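# Plug the blue patch cord into the labelled port

## Task

Take the loose end of the blue network patch cord and push its plug into the port beneath the white label, clip side up, until it clicks and latches; the cord must have come to rest shortly after the scene is ended.

## Robot and tools

Robot: two arms on a table, left_arm (base near y = +0.33 m) and right_arm (base near y = -0.38 m). Each carries a five-finger hand: right_arm a right hand, left_arm its mirror-image left hand. Cameras: cam_high, cam_low (896x504), cam_left_wrist, cam_right_wrist (672x504).

Frame: the scene frame has its origin at table-top height halfway between the arms, +x pointing out over the table, +y toward left_arm, +z up. Positions, orientations (quat wxyz) and velocities in results use this frame, and all offsets run along its axes; a rotation turns about the arm's Hand target position.

Hand point: a spot 0.05 m in front of the palm, 0.15 m from the wrist flange. Its +z runs along the straightened fingers, +y leaves the palm, +x crosses the palm away from the thumb on the right hand and toward the thumb on the left hand. Straight fingertips lie about 0.06-0.07 m past the point along +z and 0.06 m back along -y. A wrist bracket on the little-finger side can collide with objects, and with fingers level the wrist may hang lower than the hand and meet the table first.

The 28-number row (used by execute_actions and move): a single flat list covering both arms. Numbers 1-6: left_arm dx, dy, dz, rx, ry, rz. Numbers 7-14: left hand little, ring, middle, index, thumb_bend, thumb_turn, force_limit, speed. Numbers 15-20: right_arm dx..rz. Numbers 21-28: right hand in the same eight-number order. All values lie in [-1, 1]. Pose values are offsets (not poses) from the arm's current Hand target, scene axes; 1.0 equals 0.6 m for dx/dy/dz and 180 degrees for rx/ry/rz, which together form one rotation vector. All zeros for an arm re-requests its current Hand target. Finger values are absolute targets: -1 straight/open, +1 curled/closed; thumb_turn -1 puts the thumb beside the palm, +1 opposite the fingers. force_limit maps -1..+1 to roughly 0..10 N fingertip force (0..15 N for the two thumb motors). speed rises from almost nothing at -1 to full at +0.48 and stays full up to +1. Hand numbers are never optional: to keep a hand unchanged, resend the eight numbers last sent for it; if nothing has been sent yet, send its hand_measured plus hand_force_limit and hand_speed. For a soft grip, close with speed -0.94 or below. Thumb turned in, the hand can grasp objects about 0.035-0.065 m thick.

execute_actions(actions, cameras): actions is a list of actions; each action is up to 15 rows at 1/30 s apiece, and the final row is held if fewer are given. Every row within an action is measured from the Hand target at the action's start, so repeated offsets accumulate only across actions. Images return only for an empty list or when cameras names them (["all"], a list of names, or []).

move(target, speed, blend, stop_force, zero, blocking, cameras): drives hand points in straight lines toward target, one row or up to 15 rows, each offset measured from the same starting Hand targets. speed is m/s, 0.002-3.6, default 0.25 (turn rate up to twice that in rad/s). blend in metres rounds corners in a list. stop_force, 3-120 N for both arms, ends an arm's path once its wrist sensor senses that much resistance; it is unreliable while the hand rotates and must be omitted when backing away from something being pressed. zero (default true) re-zeros before the move. blocking=false returns early and cannot be combined with stop_force. No obstacle avoidance; keep paths away from an arm's own base. The result adds a move: line reporting done, off_target, moving, held or fault, plus limits such as paced or held.

wait(seconds 0-10): lets time pass holding commands. stop(): brakes a running move. zoom_image(camera, region [x0,y0,x1,y1] pixels, max 504x504): closer view of the latest image. show_instructions(): shows reference pages. zero_wrist_force(arm): tares that wrist sensor. finished_scene(scene): ends the current scene, given its number; irreversible.

Results: per arm, end_effector_position (m), quat, velocities, Hand target (last commanded pose after clipping; the next offsets start here), joint positions and torques, Wrist force/torque in the flange's own axes plus the peak since last shown, and for each hand hand_measured, hand_stopped_by (moving, target, force, stalled, fault) and hand_load_n (positive pushes the finger open), listed in the same finger order as the row. Orientation commands are clipped to 32 degrees from the measured one per step; a hand may settle short of its target, so send the remaining gap as an offset.

Avoid: hard impacts or pressing past a firm contact (arms are stiff; around 150 N or joint overload halts the arm for 10 s), contact between the two arms, letting the cord or anything else fall off the table, releasing it while it is still moving, and excessive finger force. Insert gently, clip up, then release and confirm the cord is still before finishing.

Each tool is called after "Emit:" as name(argument=value, ...) on one line, values as JSON.

Reference images:

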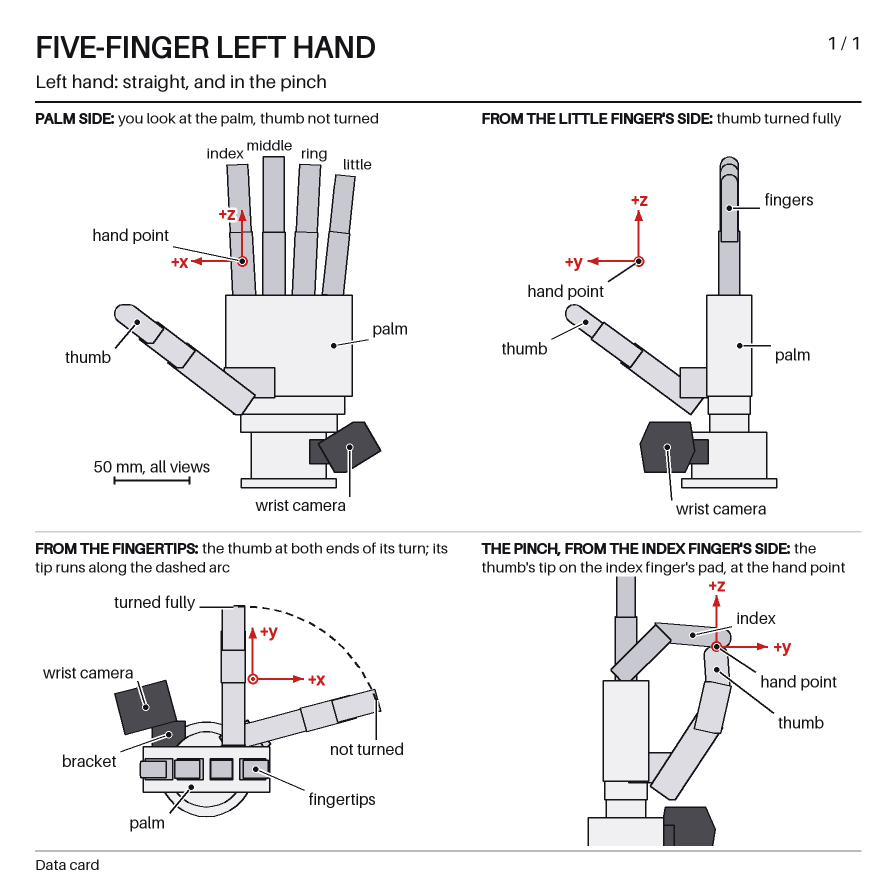

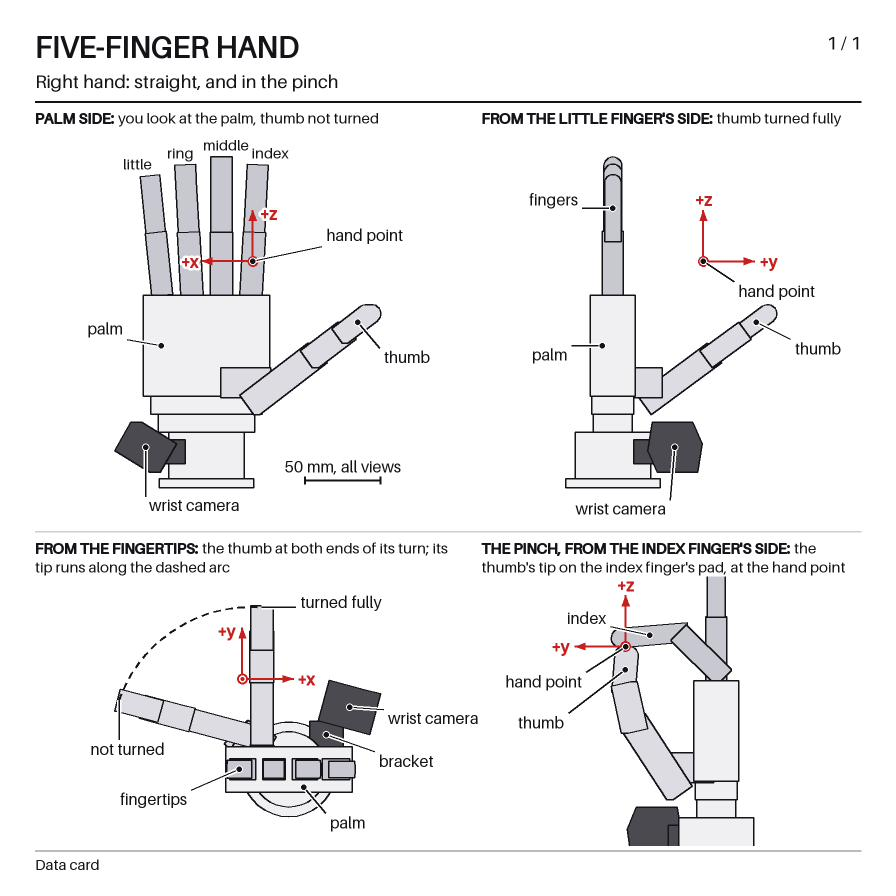

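## Session

Emit:
execute_actions(actions=[])

Scene clock: 0.00 s.
left_arm: end_effector_position=(+0.4475, +0.4946, +0.2278) hand_measured=(-1.000, -1.000, -1.000, -1.000, -1.000, -1.000) hand_load_n=(+0.0, +0.0, +0.0, +0.0, +0.0, +0.0) hand_stopped_by=(target, target, target, target, target, target) hand_force_limit=0.00 hand_speed=-0.80 end_effector_quat_wxyz=(+0.710, +0.517, +0.428, -0.211) | right_arm: end_effector_position=(+0.2007, -0.0441, +0.2609) hand_measured=(-1.000, -1.000, -1.000, -1.000, -1.000, -1.000) hand_load_n=(+0.0, +0.0, +0.0, +0.0, +0.0, +0.0) hand_stopped_by=(target, target, target, target, target, target) hand_force_limit=0.00 hand_speed=-0.80 end_effector_quat_wxyz=(-0.509, -0.524, +0.670, +0.130)
Joint positions: left_arm=[4.305 -2.363 -1.969 1.048 -0.762 2.265] | right_arm=[0.572 -0.91 1.568 2.017 1.478 -2.437]
Joint velocities: within noise
Joint torques (N m): no reading
Motor temperatures (°C): left_arm=[31 32 36 38 41 37] | right_arm=[33 31 34 37 38 40]
Wrist force (N): no reading
Wrist torque (N m): no reading
Wrist force, peak (N): no reading
Hand target: left_arm +0.4475, +0.4946, +0.2278; +0.710, +0.517, +0.428, -0.211 | right_arm +0.2007, -0.0441, +0.2609; -0.509, -0.524, +0.670, +0.130

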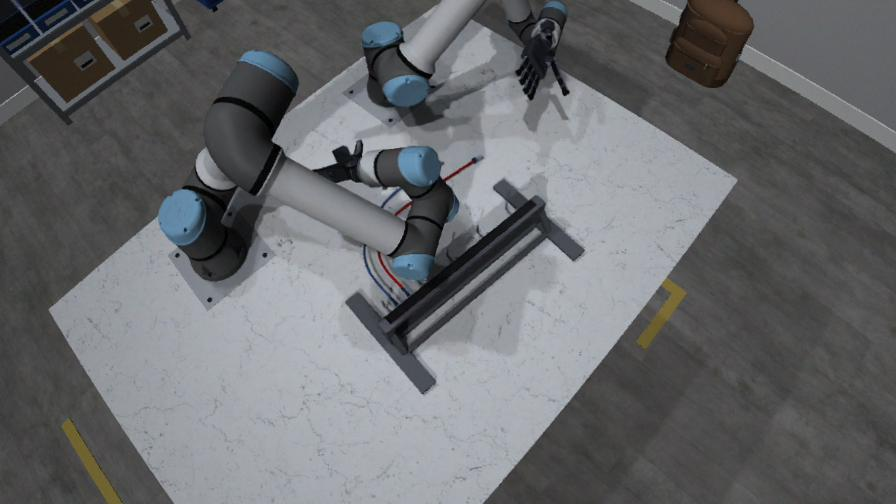

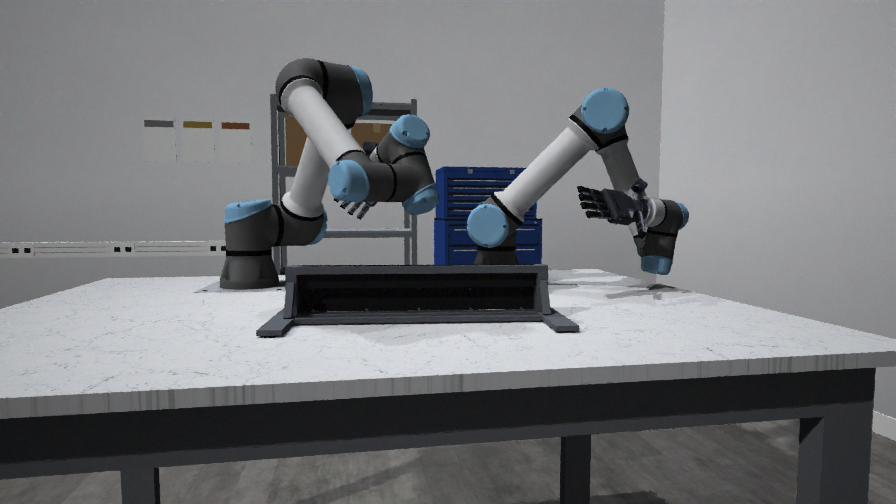

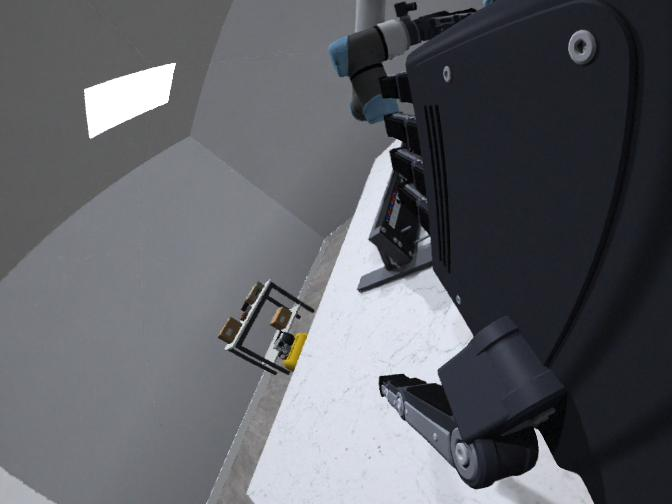

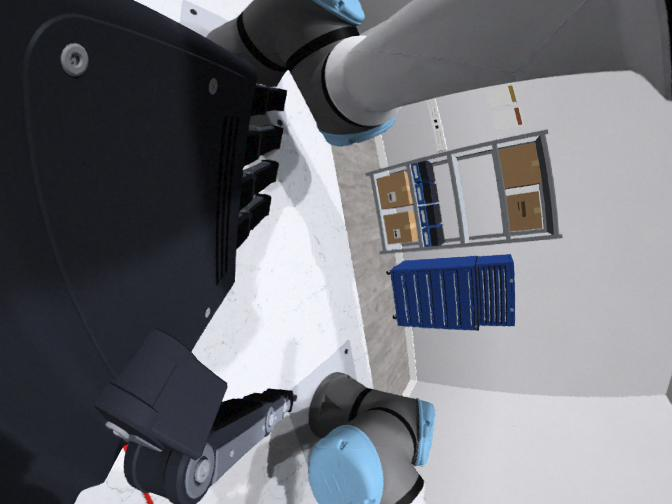

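Emit:
zoom_image(camera="cam_high", region=[300, 130, 600, 400])

Emit:
zoom_image(camera="cam_left_wrist", region=[330, 160, 450, 300])

Emit:
zoom_image(camera="cam_low", region=[240, 230, 600, 350])

Scaled by 1.680 from the camera's 896x504 image, which has a finer 1280x720 frame.

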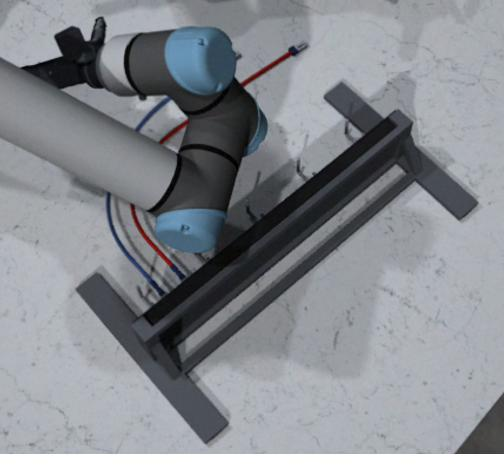

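Scaled by 3.600 from the camera's 672x504 image, which has a finer 960x720 frame.

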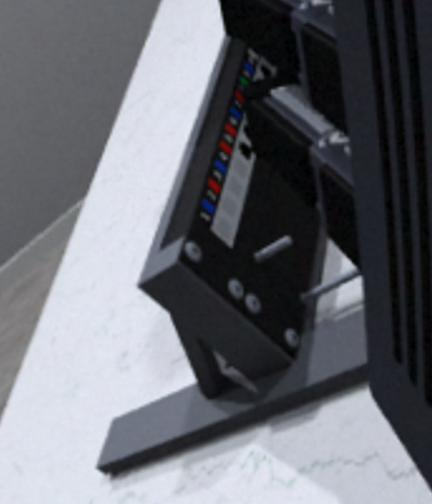

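Scaled by 1.400 from the camera's 896x504 image, which has a finer 1280x720 frame.

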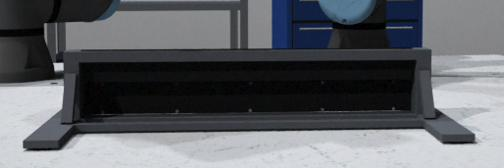

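Emit:
move(target=[0,0,0,0,0,0,-1,-1,-1,-1,-1,-1,0,-0.8, 0.2333,-0.3767,0.2333,0.18,-0.3035,0.0695,-1,-1,-1,-1,-1,-1,0,-0.8], cameras=["cam_high","cam_right_wrist"])

Scene clock: 15.97 s.
left_arm: end_effector_position=(+0.4475, +0.4946, +0.2278) hand_measured=(-1.000, -1.000, -1.000, -1.000, -1.000, -1.000) hand_load_n=(+0.0, +0.0, +0.0, +0.0, +0.0, +0.0) hand_stopped_by=(target, target, target, target, target, target) hand_force_limit=0.00 hand_speed=-0.80 end_effector_quat_wxyz=(+0.710, +0.517, +0.428, -0.211) | right_arm: end_effector_position=(+0.3406, -0.2701, +0.4008) hand_measured=(-1.000, -1.000, -1.000, -1.000, -1.000, -1.000) hand_load_n=(+0.0, +0.0, +0.0, +0.0, +0.0, +0.0) hand_stopped_by=(target, target, target, target, target, target) hand_force_limit=0.00 hand_speed=-0.80 end_effector_quat_wxyz=(+0.000, +0.707, -0.707, +0.000)
Joint positions: left_arm=[4.305 -2.363 -1.969 1.048 -0.762 2.265] | right_arm=[-0.1 -1.461 1.292 1.74 1.572 -3.295]
Joint torques (N m): left_arm=[-2.14 42.36 6.15 -0.7 0.12 0.09] | right_arm=[-11.78 -34.17 -25.78 0.96 -1.68 -1.55]
Wrist force (N): left_arm=[0.2 0.1 0.0] | right_arm=[-0.5 -1.1 -0.7]
Wrist torque (N m): left_arm=[0.02 -0.02 0.00] | right_arm=[0.16 0.01 -0.27]
Wrist force, peak (N): left_arm=[0.2 0.0 -0.2] | right_arm=[-0.4 -1.7 -0.9]
Hand target: left_arm +0.4475, +0.4946, +0.2278; +0.710, +0.517, +0.428, -0.211 | right_arm +0.3406, -0.2702, +0.4008; +0.000, +0.707, -0.707, +0.000
Off the commanded pose: left_arm 0.000 m, 0 deg | right_arm 0.000 m, 0 deg.
move: done
Images, in order (width x height): cam_high 896x504, cam_right_wrist 672x504.

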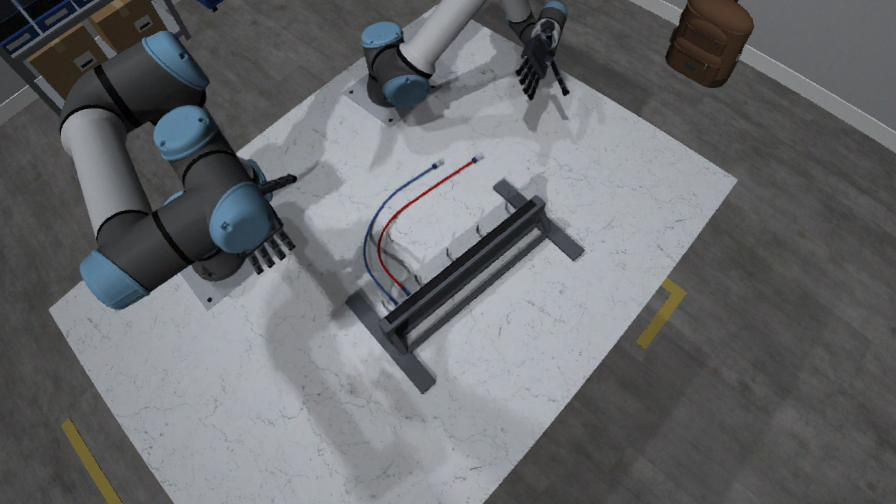

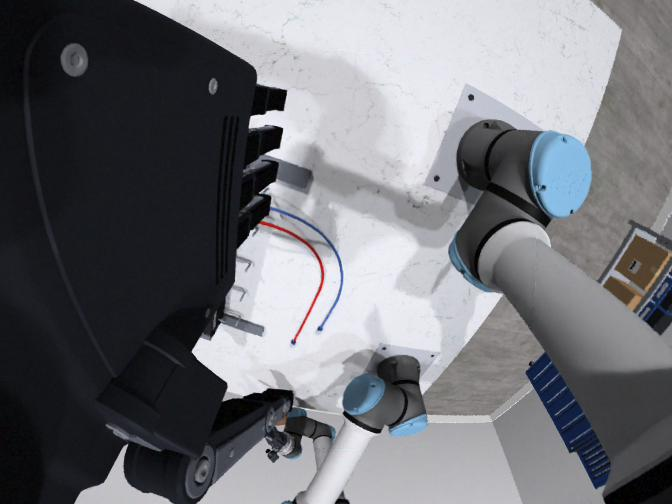

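Emit:
zoom_image(camera="cam_high", region=[340, 130, 600, 400])

Emit:
zoom_image(camera="cam_high", region=[410, 130, 510, 190])

Emit:
zoom_image(camera="cam_right_wrist", region=[200, 150, 400, 360])

Scaled by 1.867 from the camera's 896x504 image, which has a finer 1280x720 frame.

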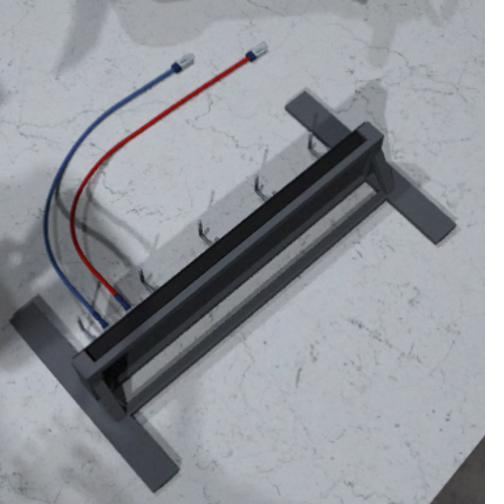

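Scaled by 5.040 from the camera's 896x504 image, which has a finer 1280x720 frame.

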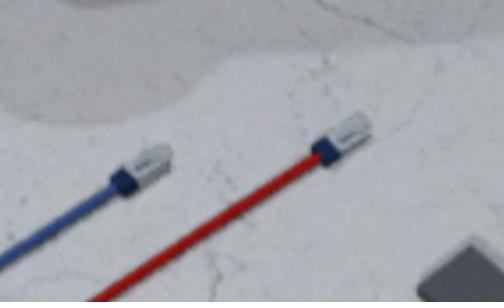

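Scaled by 2.400 from the camera's 672x504 image, which has a finer 960x720 frame.

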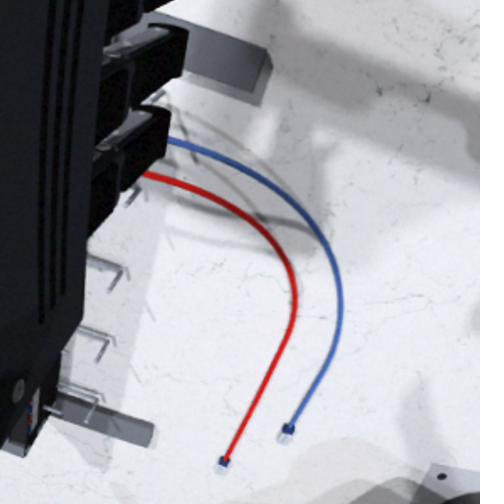

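Emit:
move(target=[0,0,0,0,0,0,-1,-1,-1,-1,-1,-1,0,-0.8, -0.0167,0.5333,-0.2,0,-0.3333,0,-1,-1,-1,-1,-1,-1,0,-0.8], cameras=["all"])

Scene clock: 20.07 s.
left_arm: end_effector_position=(+0.4475, +0.4946, +0.2278) hand_measured=(-1.000, -1.000, -1.000, -1.000, -1.000, -1.000) hand_load_n=(+0.0, +0.0, +0.0, +0.0, +0.0, +0.0) hand_stopped_by=(target, target, target, target, target, target) hand_force_limit=0.00 hand_speed=-0.80 end_effector_quat_wxyz=(+0.710, +0.517, +0.428, -0.211) | right_arm: end_effector_position=(+0.3306, +0.0498, +0.2809) hand_measured=(-1.000, -1.000, -1.000, -1.000, -1.000, -1.000) hand_load_n=(-0.5, +0.0, +0.0, +0.0, +0.0, +0.0) hand_stopped_by=(target, target, target, target, target, target) hand_force_limit=0.00 hand_speed=-0.80 end_effector_quat_wxyz=(-0.353, +0.612, -0.613, +0.354)
Joint positions: left_arm=[4.305 -2.363 -1.969 1.048 -0.762 2.265] | right_arm=[1.065 -1.395 1.537 0.687 2.396 -2.466]
Joint torques (N m): left_arm=[-1.07 42.84 7.04 -0.9 0.26 0.1] | right_arm=[11.47 -17.45 -28.64 -0.29 2.74 0.42]
Wrist force (N): left_arm=[-0.1 0.1 0.1] | right_arm=[0.1 -2.4 0.5]
Wrist torque (N m): left_arm=[0.02 0.02 -0.01] | right_arm=[-0.11 -0.17 -0.46]
Wrist force, peak (N): left_arm=[0.2 -0.2 0.1] | right_arm=[-0.1 -2.6 0.1]
Hand target: left_arm +0.4475, +0.4946, +0.2278; +0.710, +0.517, +0.428, -0.211 | right_arm +0.3306, +0.0498, +0.2808; -0.353, +0.612, -0.613, +0.354
Off the commanded pose: left_arm 0.000 m, 0 deg | right_arm 0.000 m, 0 deg.
move: done

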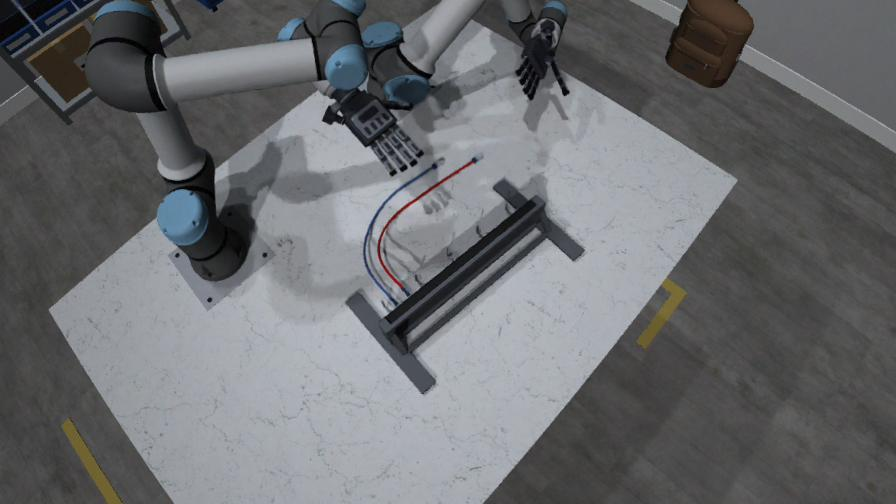

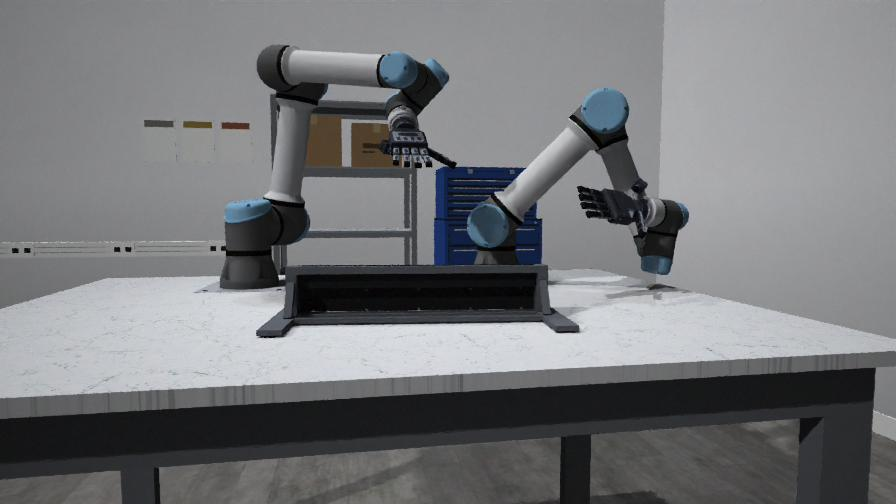

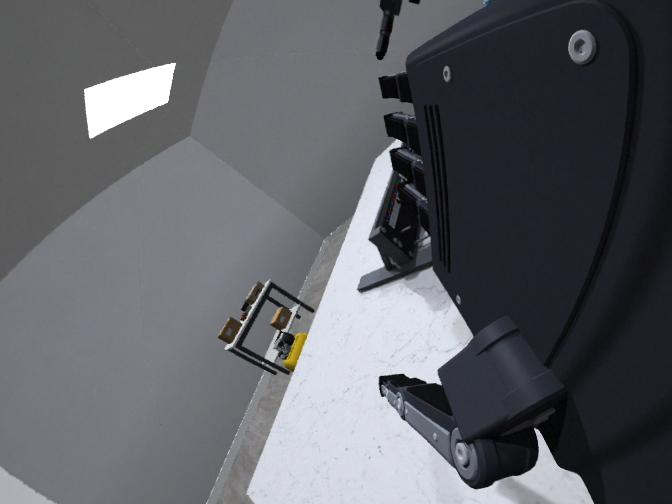

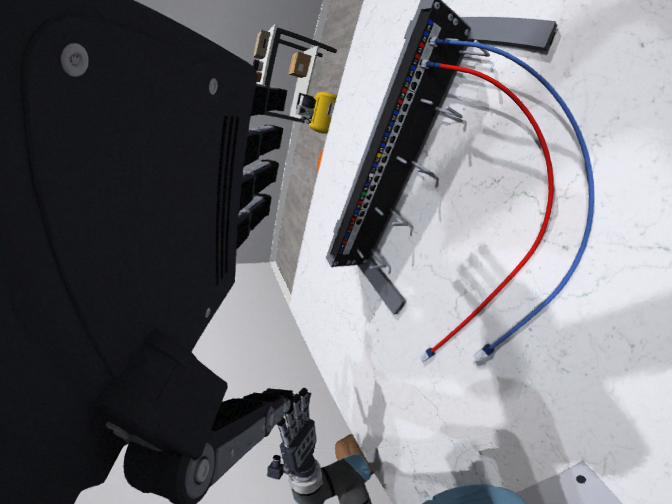

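Emit:
zoom_image(camera="cam_right_wrist", region=[320, 100, 480, 280])

Emit:
zoom_image(camera="cam_right_wrist", region=[370, 0, 530, 160])

Emit:
zoom_image(camera="cam_right_wrist", region=[410, 330, 510, 380])

Emit:
zoom_image(camera="cam_high", region=[300, 80, 560, 340])

Scaled by 2.800 from the camera's 672x504 image, which has a finer 960x720 frame.

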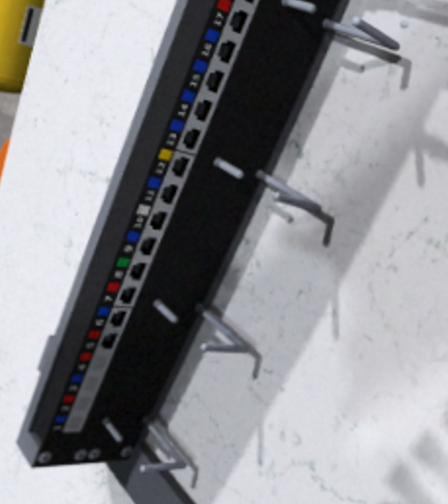

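Scaled by 3.150 from the camera's 672x504 image, which has a finer 960x720 frame.

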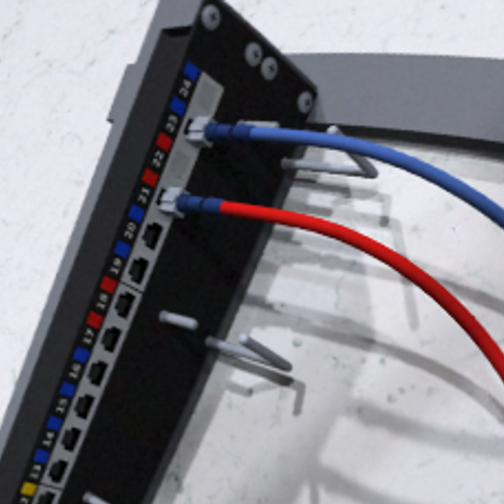

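Scaled by 5.040 from the camera's 672x504 image, which has a finer 960x720 frame.

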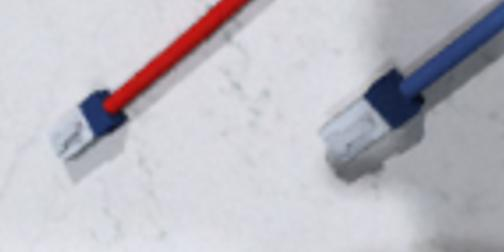

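Scaled by 1.938 from the camera's 896x504 image, which has a finer 1280x720 frame.

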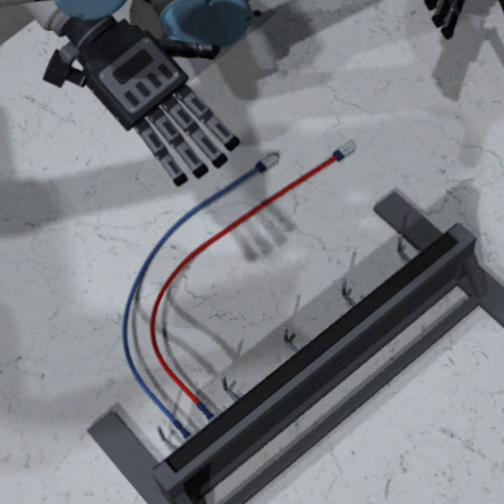

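Emit:
zoom_image(camera="cam_right_wrist", region=[345, 135, 405, 225])

Emit:
zoom_image(camera="cam_right_wrist", region=[365, 160, 390, 190])

Scaled by 5.600 from the camera's 672x504 image, which has a finer 960x720 frame.

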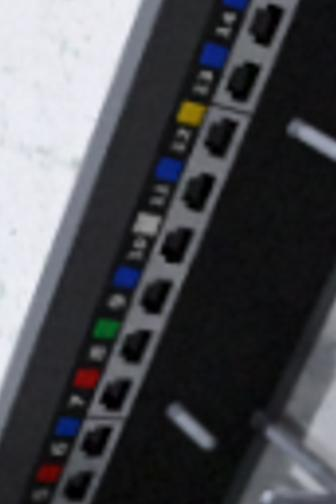

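Scaled by 16.800 from the camera's 672x504 image, which has a finer 960x720 frame.

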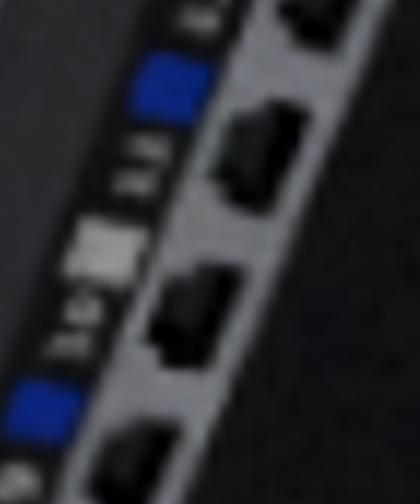

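Emit:
move(target=[0,0,0,0,0,0,-1,-1,-1,-1,-1,-1,0,-0.8, -0.1343,0.167,0.0318,0,0.3333,0,-1,-1,-1,-1,-1,-1,0,-0.8], cameras=["cam_high","cam_right_wrist"])

Scene clock: 29.30 s.
left_arm: end_effector_position=(+0.4475, +0.4946, +0.2278) hand_measured=(-1.000, -1.000, -1.000, -1.000, -1.000, -1.000) hand_load_n=(+0.0, +0.0, +0.0, +0.0, +0.0, +0.0) hand_stopped_by=(target, target, target, target, target, target) hand_force_limit=0.00 hand_speed=-0.80 end_effector_quat_wxyz=(+0.710, +0.517, +0.428, -0.211) | right_arm: end_effector_position=(+0.2501, +0.1500, +0.2999) hand_measured=(-1.000, -1.000, -1.000, -1.000, -1.000, -1.000) hand_load_n=(+0.0, +0.0, +0.0, +0.0, +0.0, -0.5) hand_stopped_by=(target, target, target, target, target, target) hand_force_limit=0.00 hand_speed=-0.80 end_effector_quat_wxyz=(+0.000, +0.707, -0.707, +0.000)
Joint positions: left_arm=[4.305 -2.363 -1.969 1.048 -0.762 2.265] | right_arm=[0.908 -0.916 0.787 1.7 1.572 -2.287]
Joint torques (N m): left_arm=[-1.5 41.13 4.96 -0.96 0.12 0.35] | right_arm=[-10.65 -38.93 -25.08 4.47 -1.94 -1.64]
Wrist force (N): left_arm=[0.1 -0.1 -0.1] | right_arm=[-0.4 -0.8 -0.8]
Wrist torque (N m): left_arm=[0.00 0.00 0.01] | right_arm=[0.22 -0.01 -0.26]
Wrist force, peak (N): left_arm=[-0.2 -0.1 -0.3] | right_arm=[0.3 -2.7 0.2]
Hand target: left_arm +0.4475, +0.4946, +0.2278; +0.710, +0.517, +0.428, -0.211 | right_arm +0.2500, +0.1500, +0.2999; +0.000, +0.707, -0.707, +0.000
Off the commanded pose: left_arm 0.000 m, 0 deg | right_arm 0.000 m, 0 deg.
move: done
Images, in order (width x height): cam_high 896x504, cam_right_wrist 672x504.

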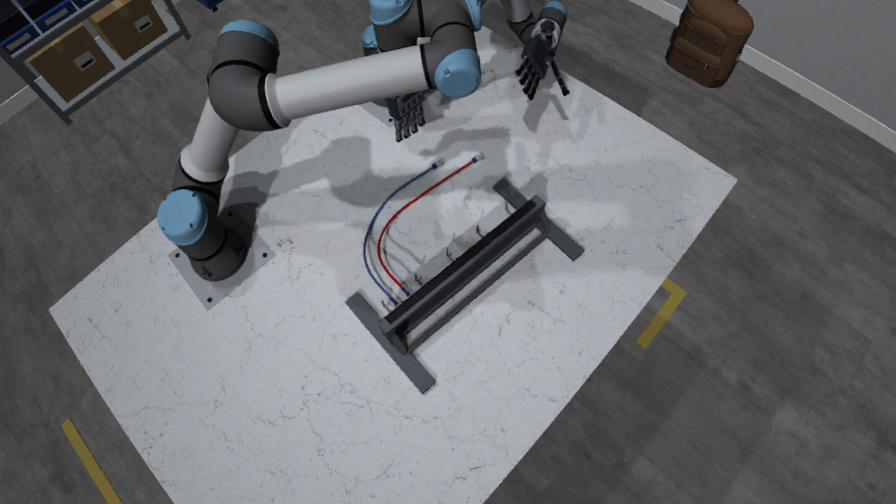

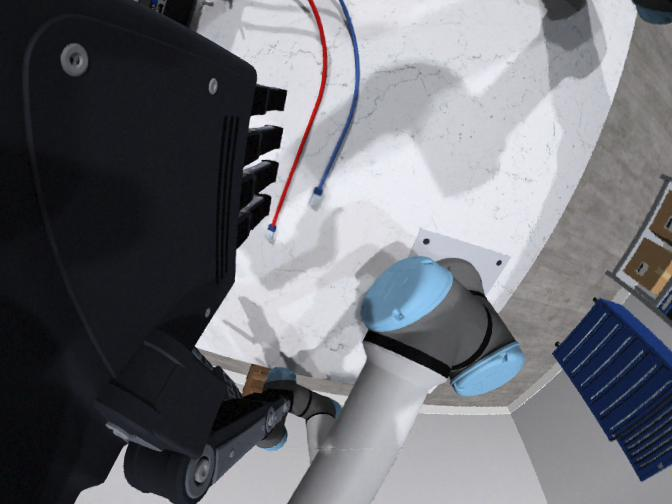

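Emit:
zoom_image(camera="cam_right_wrist", region=[230, 160, 350, 250])

Emit:
zoom_image(camera="cam_right_wrist", region=[400, 220, 520, 310])

Emit:
zoom_image(camera="cam_high", region=[380, 80, 500, 190])

Scaled by 4.200 from the camera's 672x504 image, which has a finer 960x720 frame.

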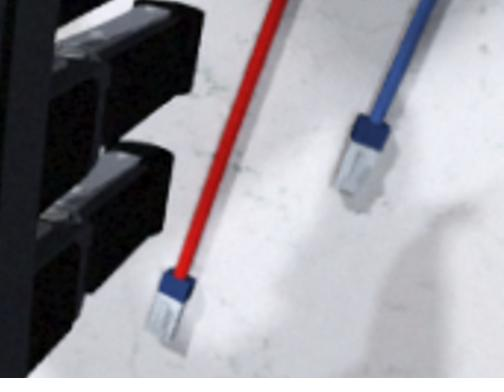

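Scaled by 4.200 from the camera's 672x504 image, which has a finer 960x720 frame.

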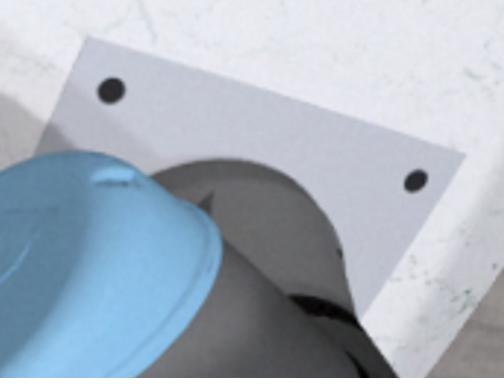

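Scaled by 4.200 from the camera's 896x504 image, which has a finer 1280x720 frame.

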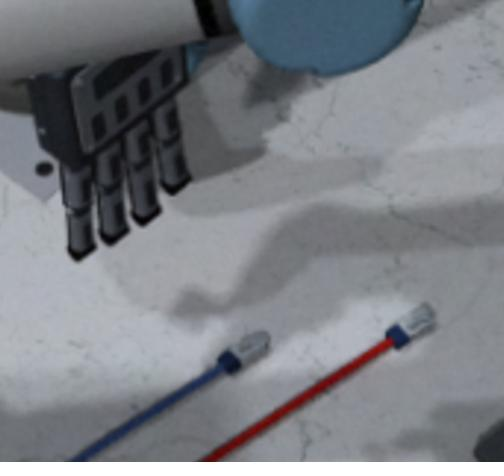

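Emit:
move(target=[0.0042,-0.241,0.1203,0.4156,-0.5219,-0.5848,-1,-1,-1,-1,-1,-1,0,-0.8, 0.15,-0.70,0.168,0,0,0,-1,-1,-1,-1,-1,-1,0,-0.8], speed=0.35, cameras=["cam_high","cam_left_wrist"])

Scene clock: 39.77 s.
left_arm: end_effector_position=(+0.4501, +0.3501, +0.3000) hand_measured=(-1.000, -1.000, -1.000, -1.000, -1.000, -1.000) hand_load_n=(+0.5, +0.0, +0.0, +0.0, +0.0, +0.0) hand_stopped_by=(target, target, target, target, target, target) hand_force_limit=0.00 hand_speed=-0.80 end_effector_quat_wxyz=(-0.002, +0.819, -0.574, -0.001) | right_arm: end_effector_position=(+0.3400, -0.2699, +0.4007) hand_measured=(-1.000, -1.000, -1.000, -1.000, -1.000, -1.000) hand_load_n=(+0.0, +0.5, +0.0, +0.0, -0.5, +0.0) hand_stopped_by=(target, target, target, target, target, target) hand_force_limit=0.00 hand_speed=-0.80 end_effector_quat_wxyz=(+0.000, +0.707, -0.707, +0.000)
Joint positions: left_arm=[3.544 -2.088 -1.005 1.525 -1.576 3.191] | right_arm=[-0.1 -1.462 1.293 1.74 1.572 -3.295]
Joint torques (N m): left_arm=[-10.22 54.79 7.34 -0.92 -2.02 2.29] | right_arm=[-13.19 -16.12 -25.46 4.11 -1.11 -1.72]
Wrist force (N): left_arm=[0.7 -1.5 -1.0] | right_arm=[-0.5 -1.0 -0.6]
Wrist torque (N m): left_arm=[-0.46 -0.15 -0.21] | right_arm=[0.16 -0.01 -0.27]
Wrist force, peak (N): left_arm=[1.1 -1.5 -1.3] | right_arm=[-0.6 -1.6 -1.0]
Hand target: left_arm +0.4501, +0.3500, +0.3000; -0.003, +0.819, -0.574, -0.001 | right_arm +0.3400, -0.2700, +0.4007; +0.000, +0.707, -0.707, +0.000
Off the commanded pose: left_arm 0.000 m, 0 deg | right_arm 0.000 m, 0 deg.
move: done
Images, in order (width x height): cam_high 896x504, cam_left_wrist 672x504.

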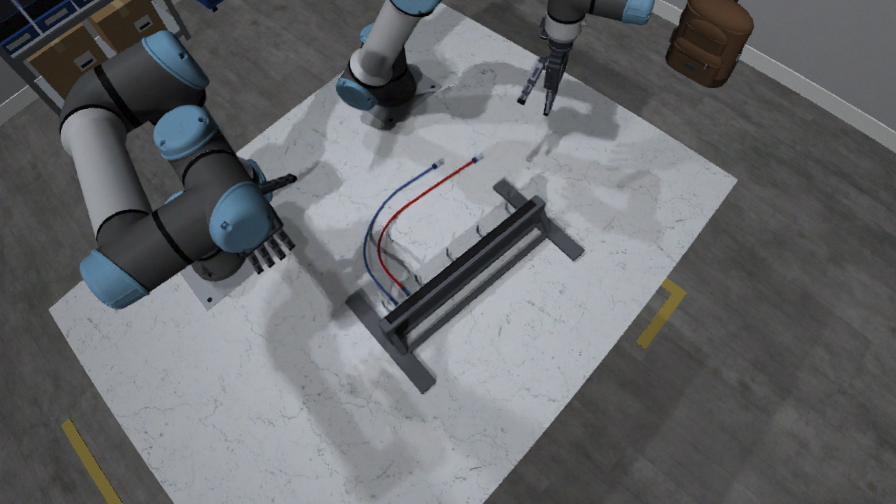

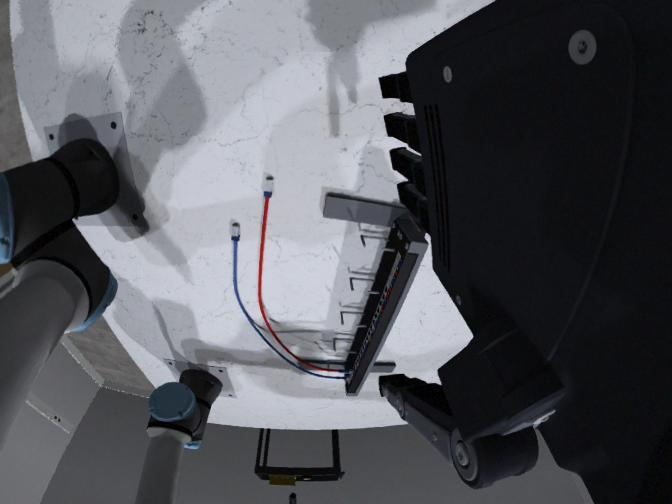

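Emit:
zoom_image(camera="cam_left_wrist", region=[210, 160, 450, 400])

Emit:
zoom_image(camera="cam_left_wrist", region=[320, 180, 440, 300])

Emit:
zoom_image(camera="cam_left_wrist", region=[215, 165, 295, 245])

Scaled by 2.100 from the camera's 672x504 image, which has a finer 960x720 frame.

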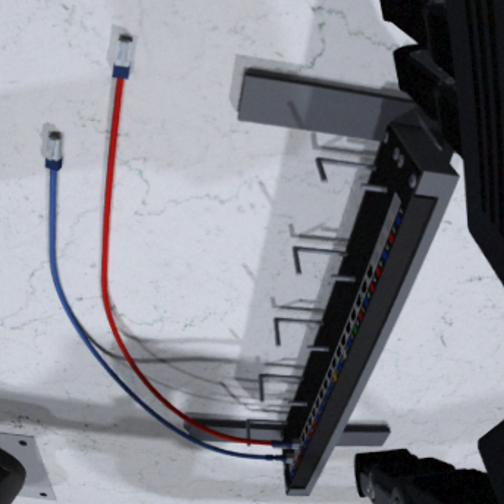

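Scaled by 4.200 from the camera's 672x504 image, which has a finer 960x720 frame.

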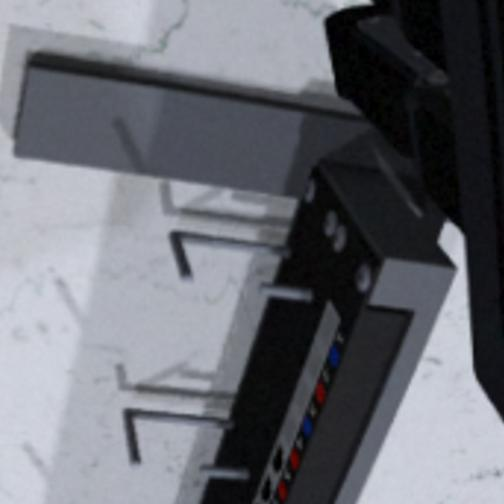

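Scaled by 6.300 from the camera's 672x504 image, which has a finer 960x720 frame.

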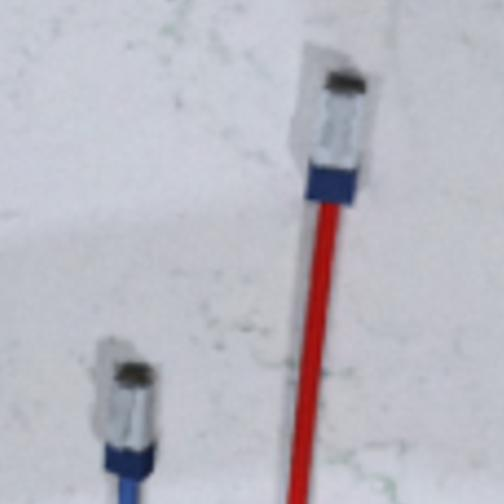

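Emit:
zoom_image(camera="cam_left_wrist", region=[355, 240, 415, 330])

Emit:
zoom_image(camera="cam_left_wrist", region=[340, 320, 400, 400])

Scaled by 5.600 from the camera's 672x504 image, which has a finer 960x720 frame.

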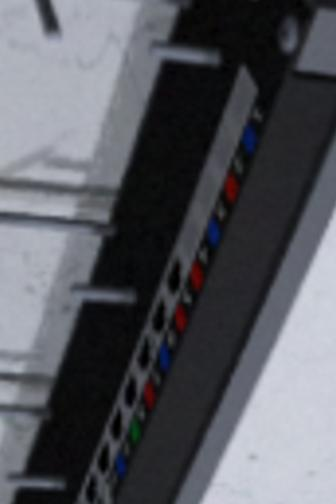

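Scaled by 6.300 from the camera's 672x504 image, which has a finer 960x720 frame.

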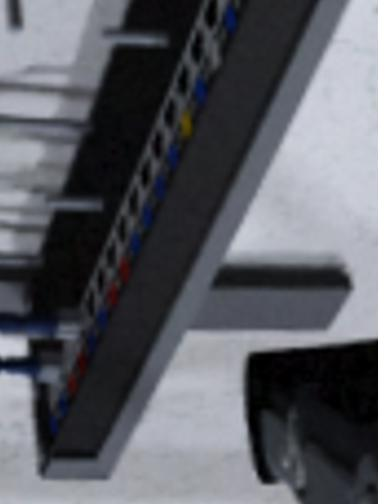

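Emit:
move(target=[-0.325,-0.308,-0.307,0,0,-0.1667,-1,-1,-1,-1,-1,-1,0,-0.8, 0,0,0,0,0,0,-1,-1,-1,-1,-1,-1,0,-0.8], speed=0.25, cameras=["cam_high","cam_left_wrist","cam_right_wrist"])

Scene clock: 47.03 s.
left_arm: end_effector_position=(+0.2551, +0.1653, +0.1159) hand_measured=(-1.000, -1.000, -1.000, -1.000, -1.000, -1.000) hand_load_n=(+0.0, +0.0, +0.0, -0.5, +0.0, +0.0) hand_stopped_by=(target, target, target, target, target, target) hand_force_limit=0.00 hand_speed=-0.80 end_effector_quat_wxyz=(+0.003, -0.643, +0.766, +0.001) | right_arm: end_effector_position=(+0.3400, -0.2700, +0.4007) hand_measured=(-1.000, -1.000, -1.000, -1.000, -1.000, -1.000) hand_load_n=(+0.0, +0.0, +0.0, +0.0, +0.0, +0.0) hand_stopped_by=(target, target, target, target, target, target) hand_force_limit=0.00 hand_speed=-0.80 end_effector_quat_wxyz=(+0.000, +0.707, -0.707, +0.000)
Joint positions: left_arm=[3.119 -1.827 -1.87 2.13 -1.575 3.29] | right_arm=[-0.1 -1.462 1.293 1.74 1.572 -3.295]
Joint torques (N m): left_arm=[-8.93 17.46 4.79 -0.87 -1.85 -2.33] | right_arm=[-11.55 -14.1 -25.5 4.32 -1.17 -1.85]
Wrist force (N): left_arm=[0.8 -1.7 -1.3] | right_arm=[-0.6 -1.2 -0.6]
Wrist torque (N m): left_arm=[-0.46 -0.16 0.01] | right_arm=[0.14 0.00 -0.28]
Wrist force, peak (N): left_arm=[0.3 -2.2 -1.5] | right_arm=[-0.7 -1.4 -1.0]
Hand target: left_arm +0.2551, +0.1652, +0.1158; +0.003, -0.642, +0.766, +0.001 | right_arm +0.3400, -0.2700, +0.4007; +0.000, +0.707, -0.707, +0.000
Off the commanded pose: left_arm 0.000 m, 0 deg | right_arm 0.000 m, 0 deg.
move: done
Images, in order (width x height): cam_high 896x504, cam_left_wrist 672x504, cam_right_wrist 672x504.

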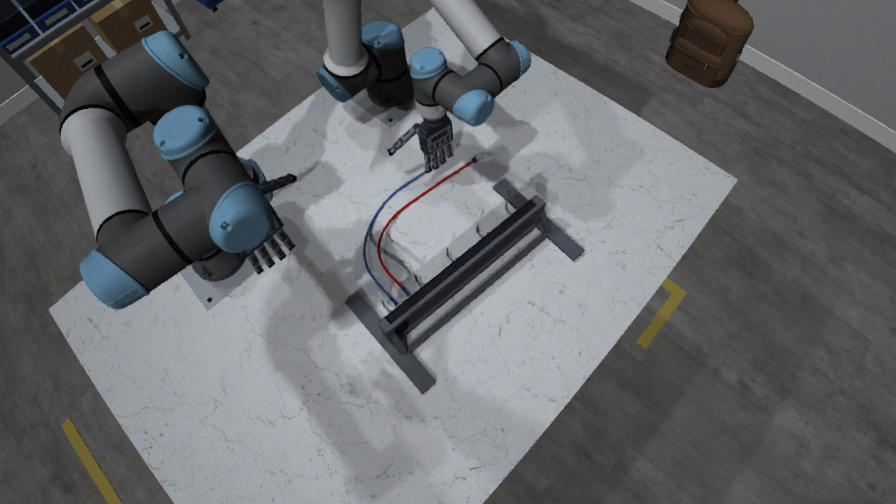

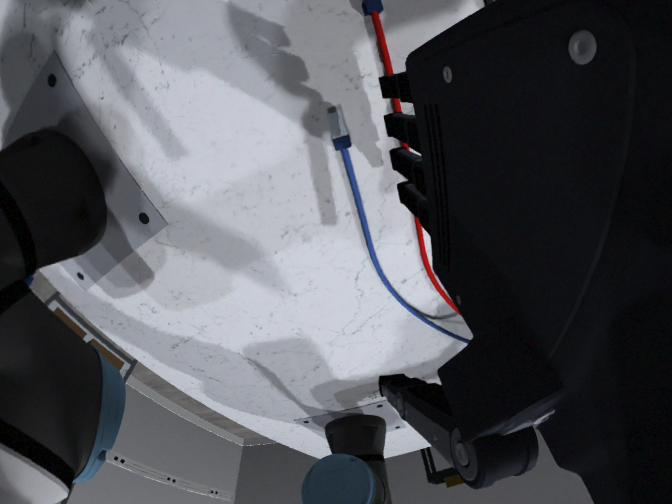

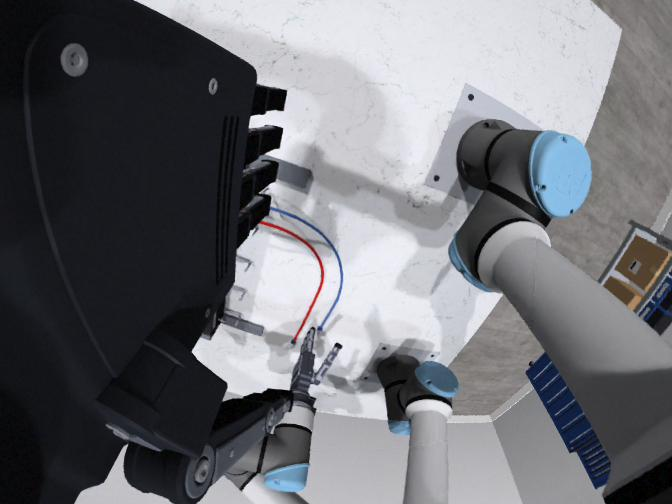

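Emit:
move(target=[0,0,-0.0917,0,0,0,-1,-1,-1,-1,-1,-1,0,-0.8, 0,0,0,0,0,0,-1,-1,-1,-1,-1,-1,0,-0.8], speed=0.02, stop_force=3, cameras=["cam_left_wrist"])

Scene clock: 50.83 s.
left_arm: end_effector_position=(+0.2550, +0.1652, +0.0699) hand_measured=(-1.000, -1.000, -1.000, -1.000, -1.000, -1.000) hand_load_n=(+0.0, +0.0, +0.0, +0.0, +0.0, +0.0) hand_stopped_by=(target, target, target, target, target, target) hand_force_limit=0.00 hand_speed=-0.80 end_effector_quat_wxyz=(+0.003, -0.642, +0.766, +0.001) | right_arm: end_effector_position=(+0.3400, -0.2700, +0.4007) hand_measured=(-1.000, -1.000, -1.000, -1.000, -1.000, -1.000) hand_load_n=(+0.0, -0.5, +0.0, +0.0, +0.0, +0.0) hand_stopped_by=(target, target, target, target, target, target) hand_force_limit=0.00 hand_speed=-0.80 end_effector_quat_wxyz=(+0.000, +0.707, -0.707, +0.000)
Joint positions: left_arm=[3.119 -1.893 -1.923 2.248 -1.575 3.29] | right_arm=[-0.1 -1.462 1.293 1.74 1.572 -3.295]
Joint torques (N m): left_arm=[-8.28 40.66 21.79 -3.95 -1.59 -2.17] | right_arm=[-11.22 -15.66 -25.05 4.39 -1.07 -1.71]
Wrist force (N): left_arm=[0.3 -1.9 -3.1] | right_arm=[-0.8 -1.2 -0.5]
Wrist torque (N m): left_arm=[-0.32 -0.20 -0.01] | right_arm=[0.15 0.05 -0.29]
Wrist force, peak (N): left_arm=[-0.1 -3.9 -32.6] | right_arm=[-0.4 -1.5 -1.0]
Hand target: left_arm +0.2550, +0.1652, +0.0699; +0.003, -0.642, +0.766, +0.001 (not the last commanded pose) | right_arm +0.3400, -0.2700, +0.4007; +0.000, +0.707, -0.707, +0.000
Off the commanded pose: left_arm 0.009 m, 0 deg | right_arm 0.000 m, 0 deg.
move: contact (left_arm)
Images, in order (width x height): cam_left_wrist 672x504.

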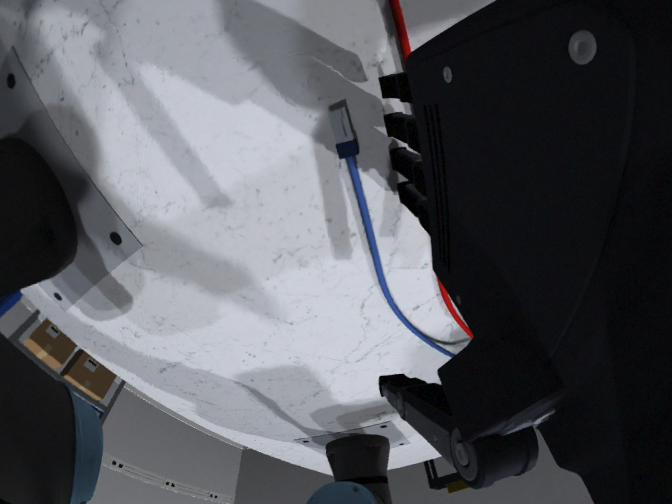

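Emit:
zoom_image(camera="cam_left_wrist", region=[300, 60, 460, 260])

Scaled by 2.520 from the camera's 672x504 image, which has a finer 960x720 frame.

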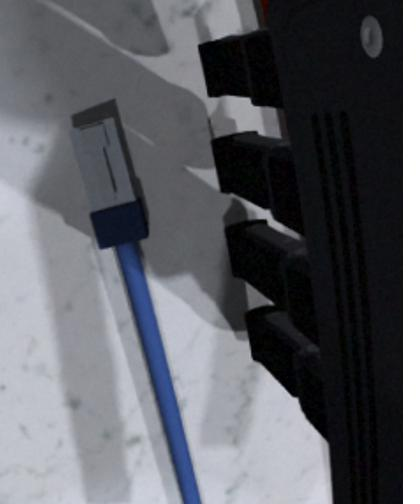

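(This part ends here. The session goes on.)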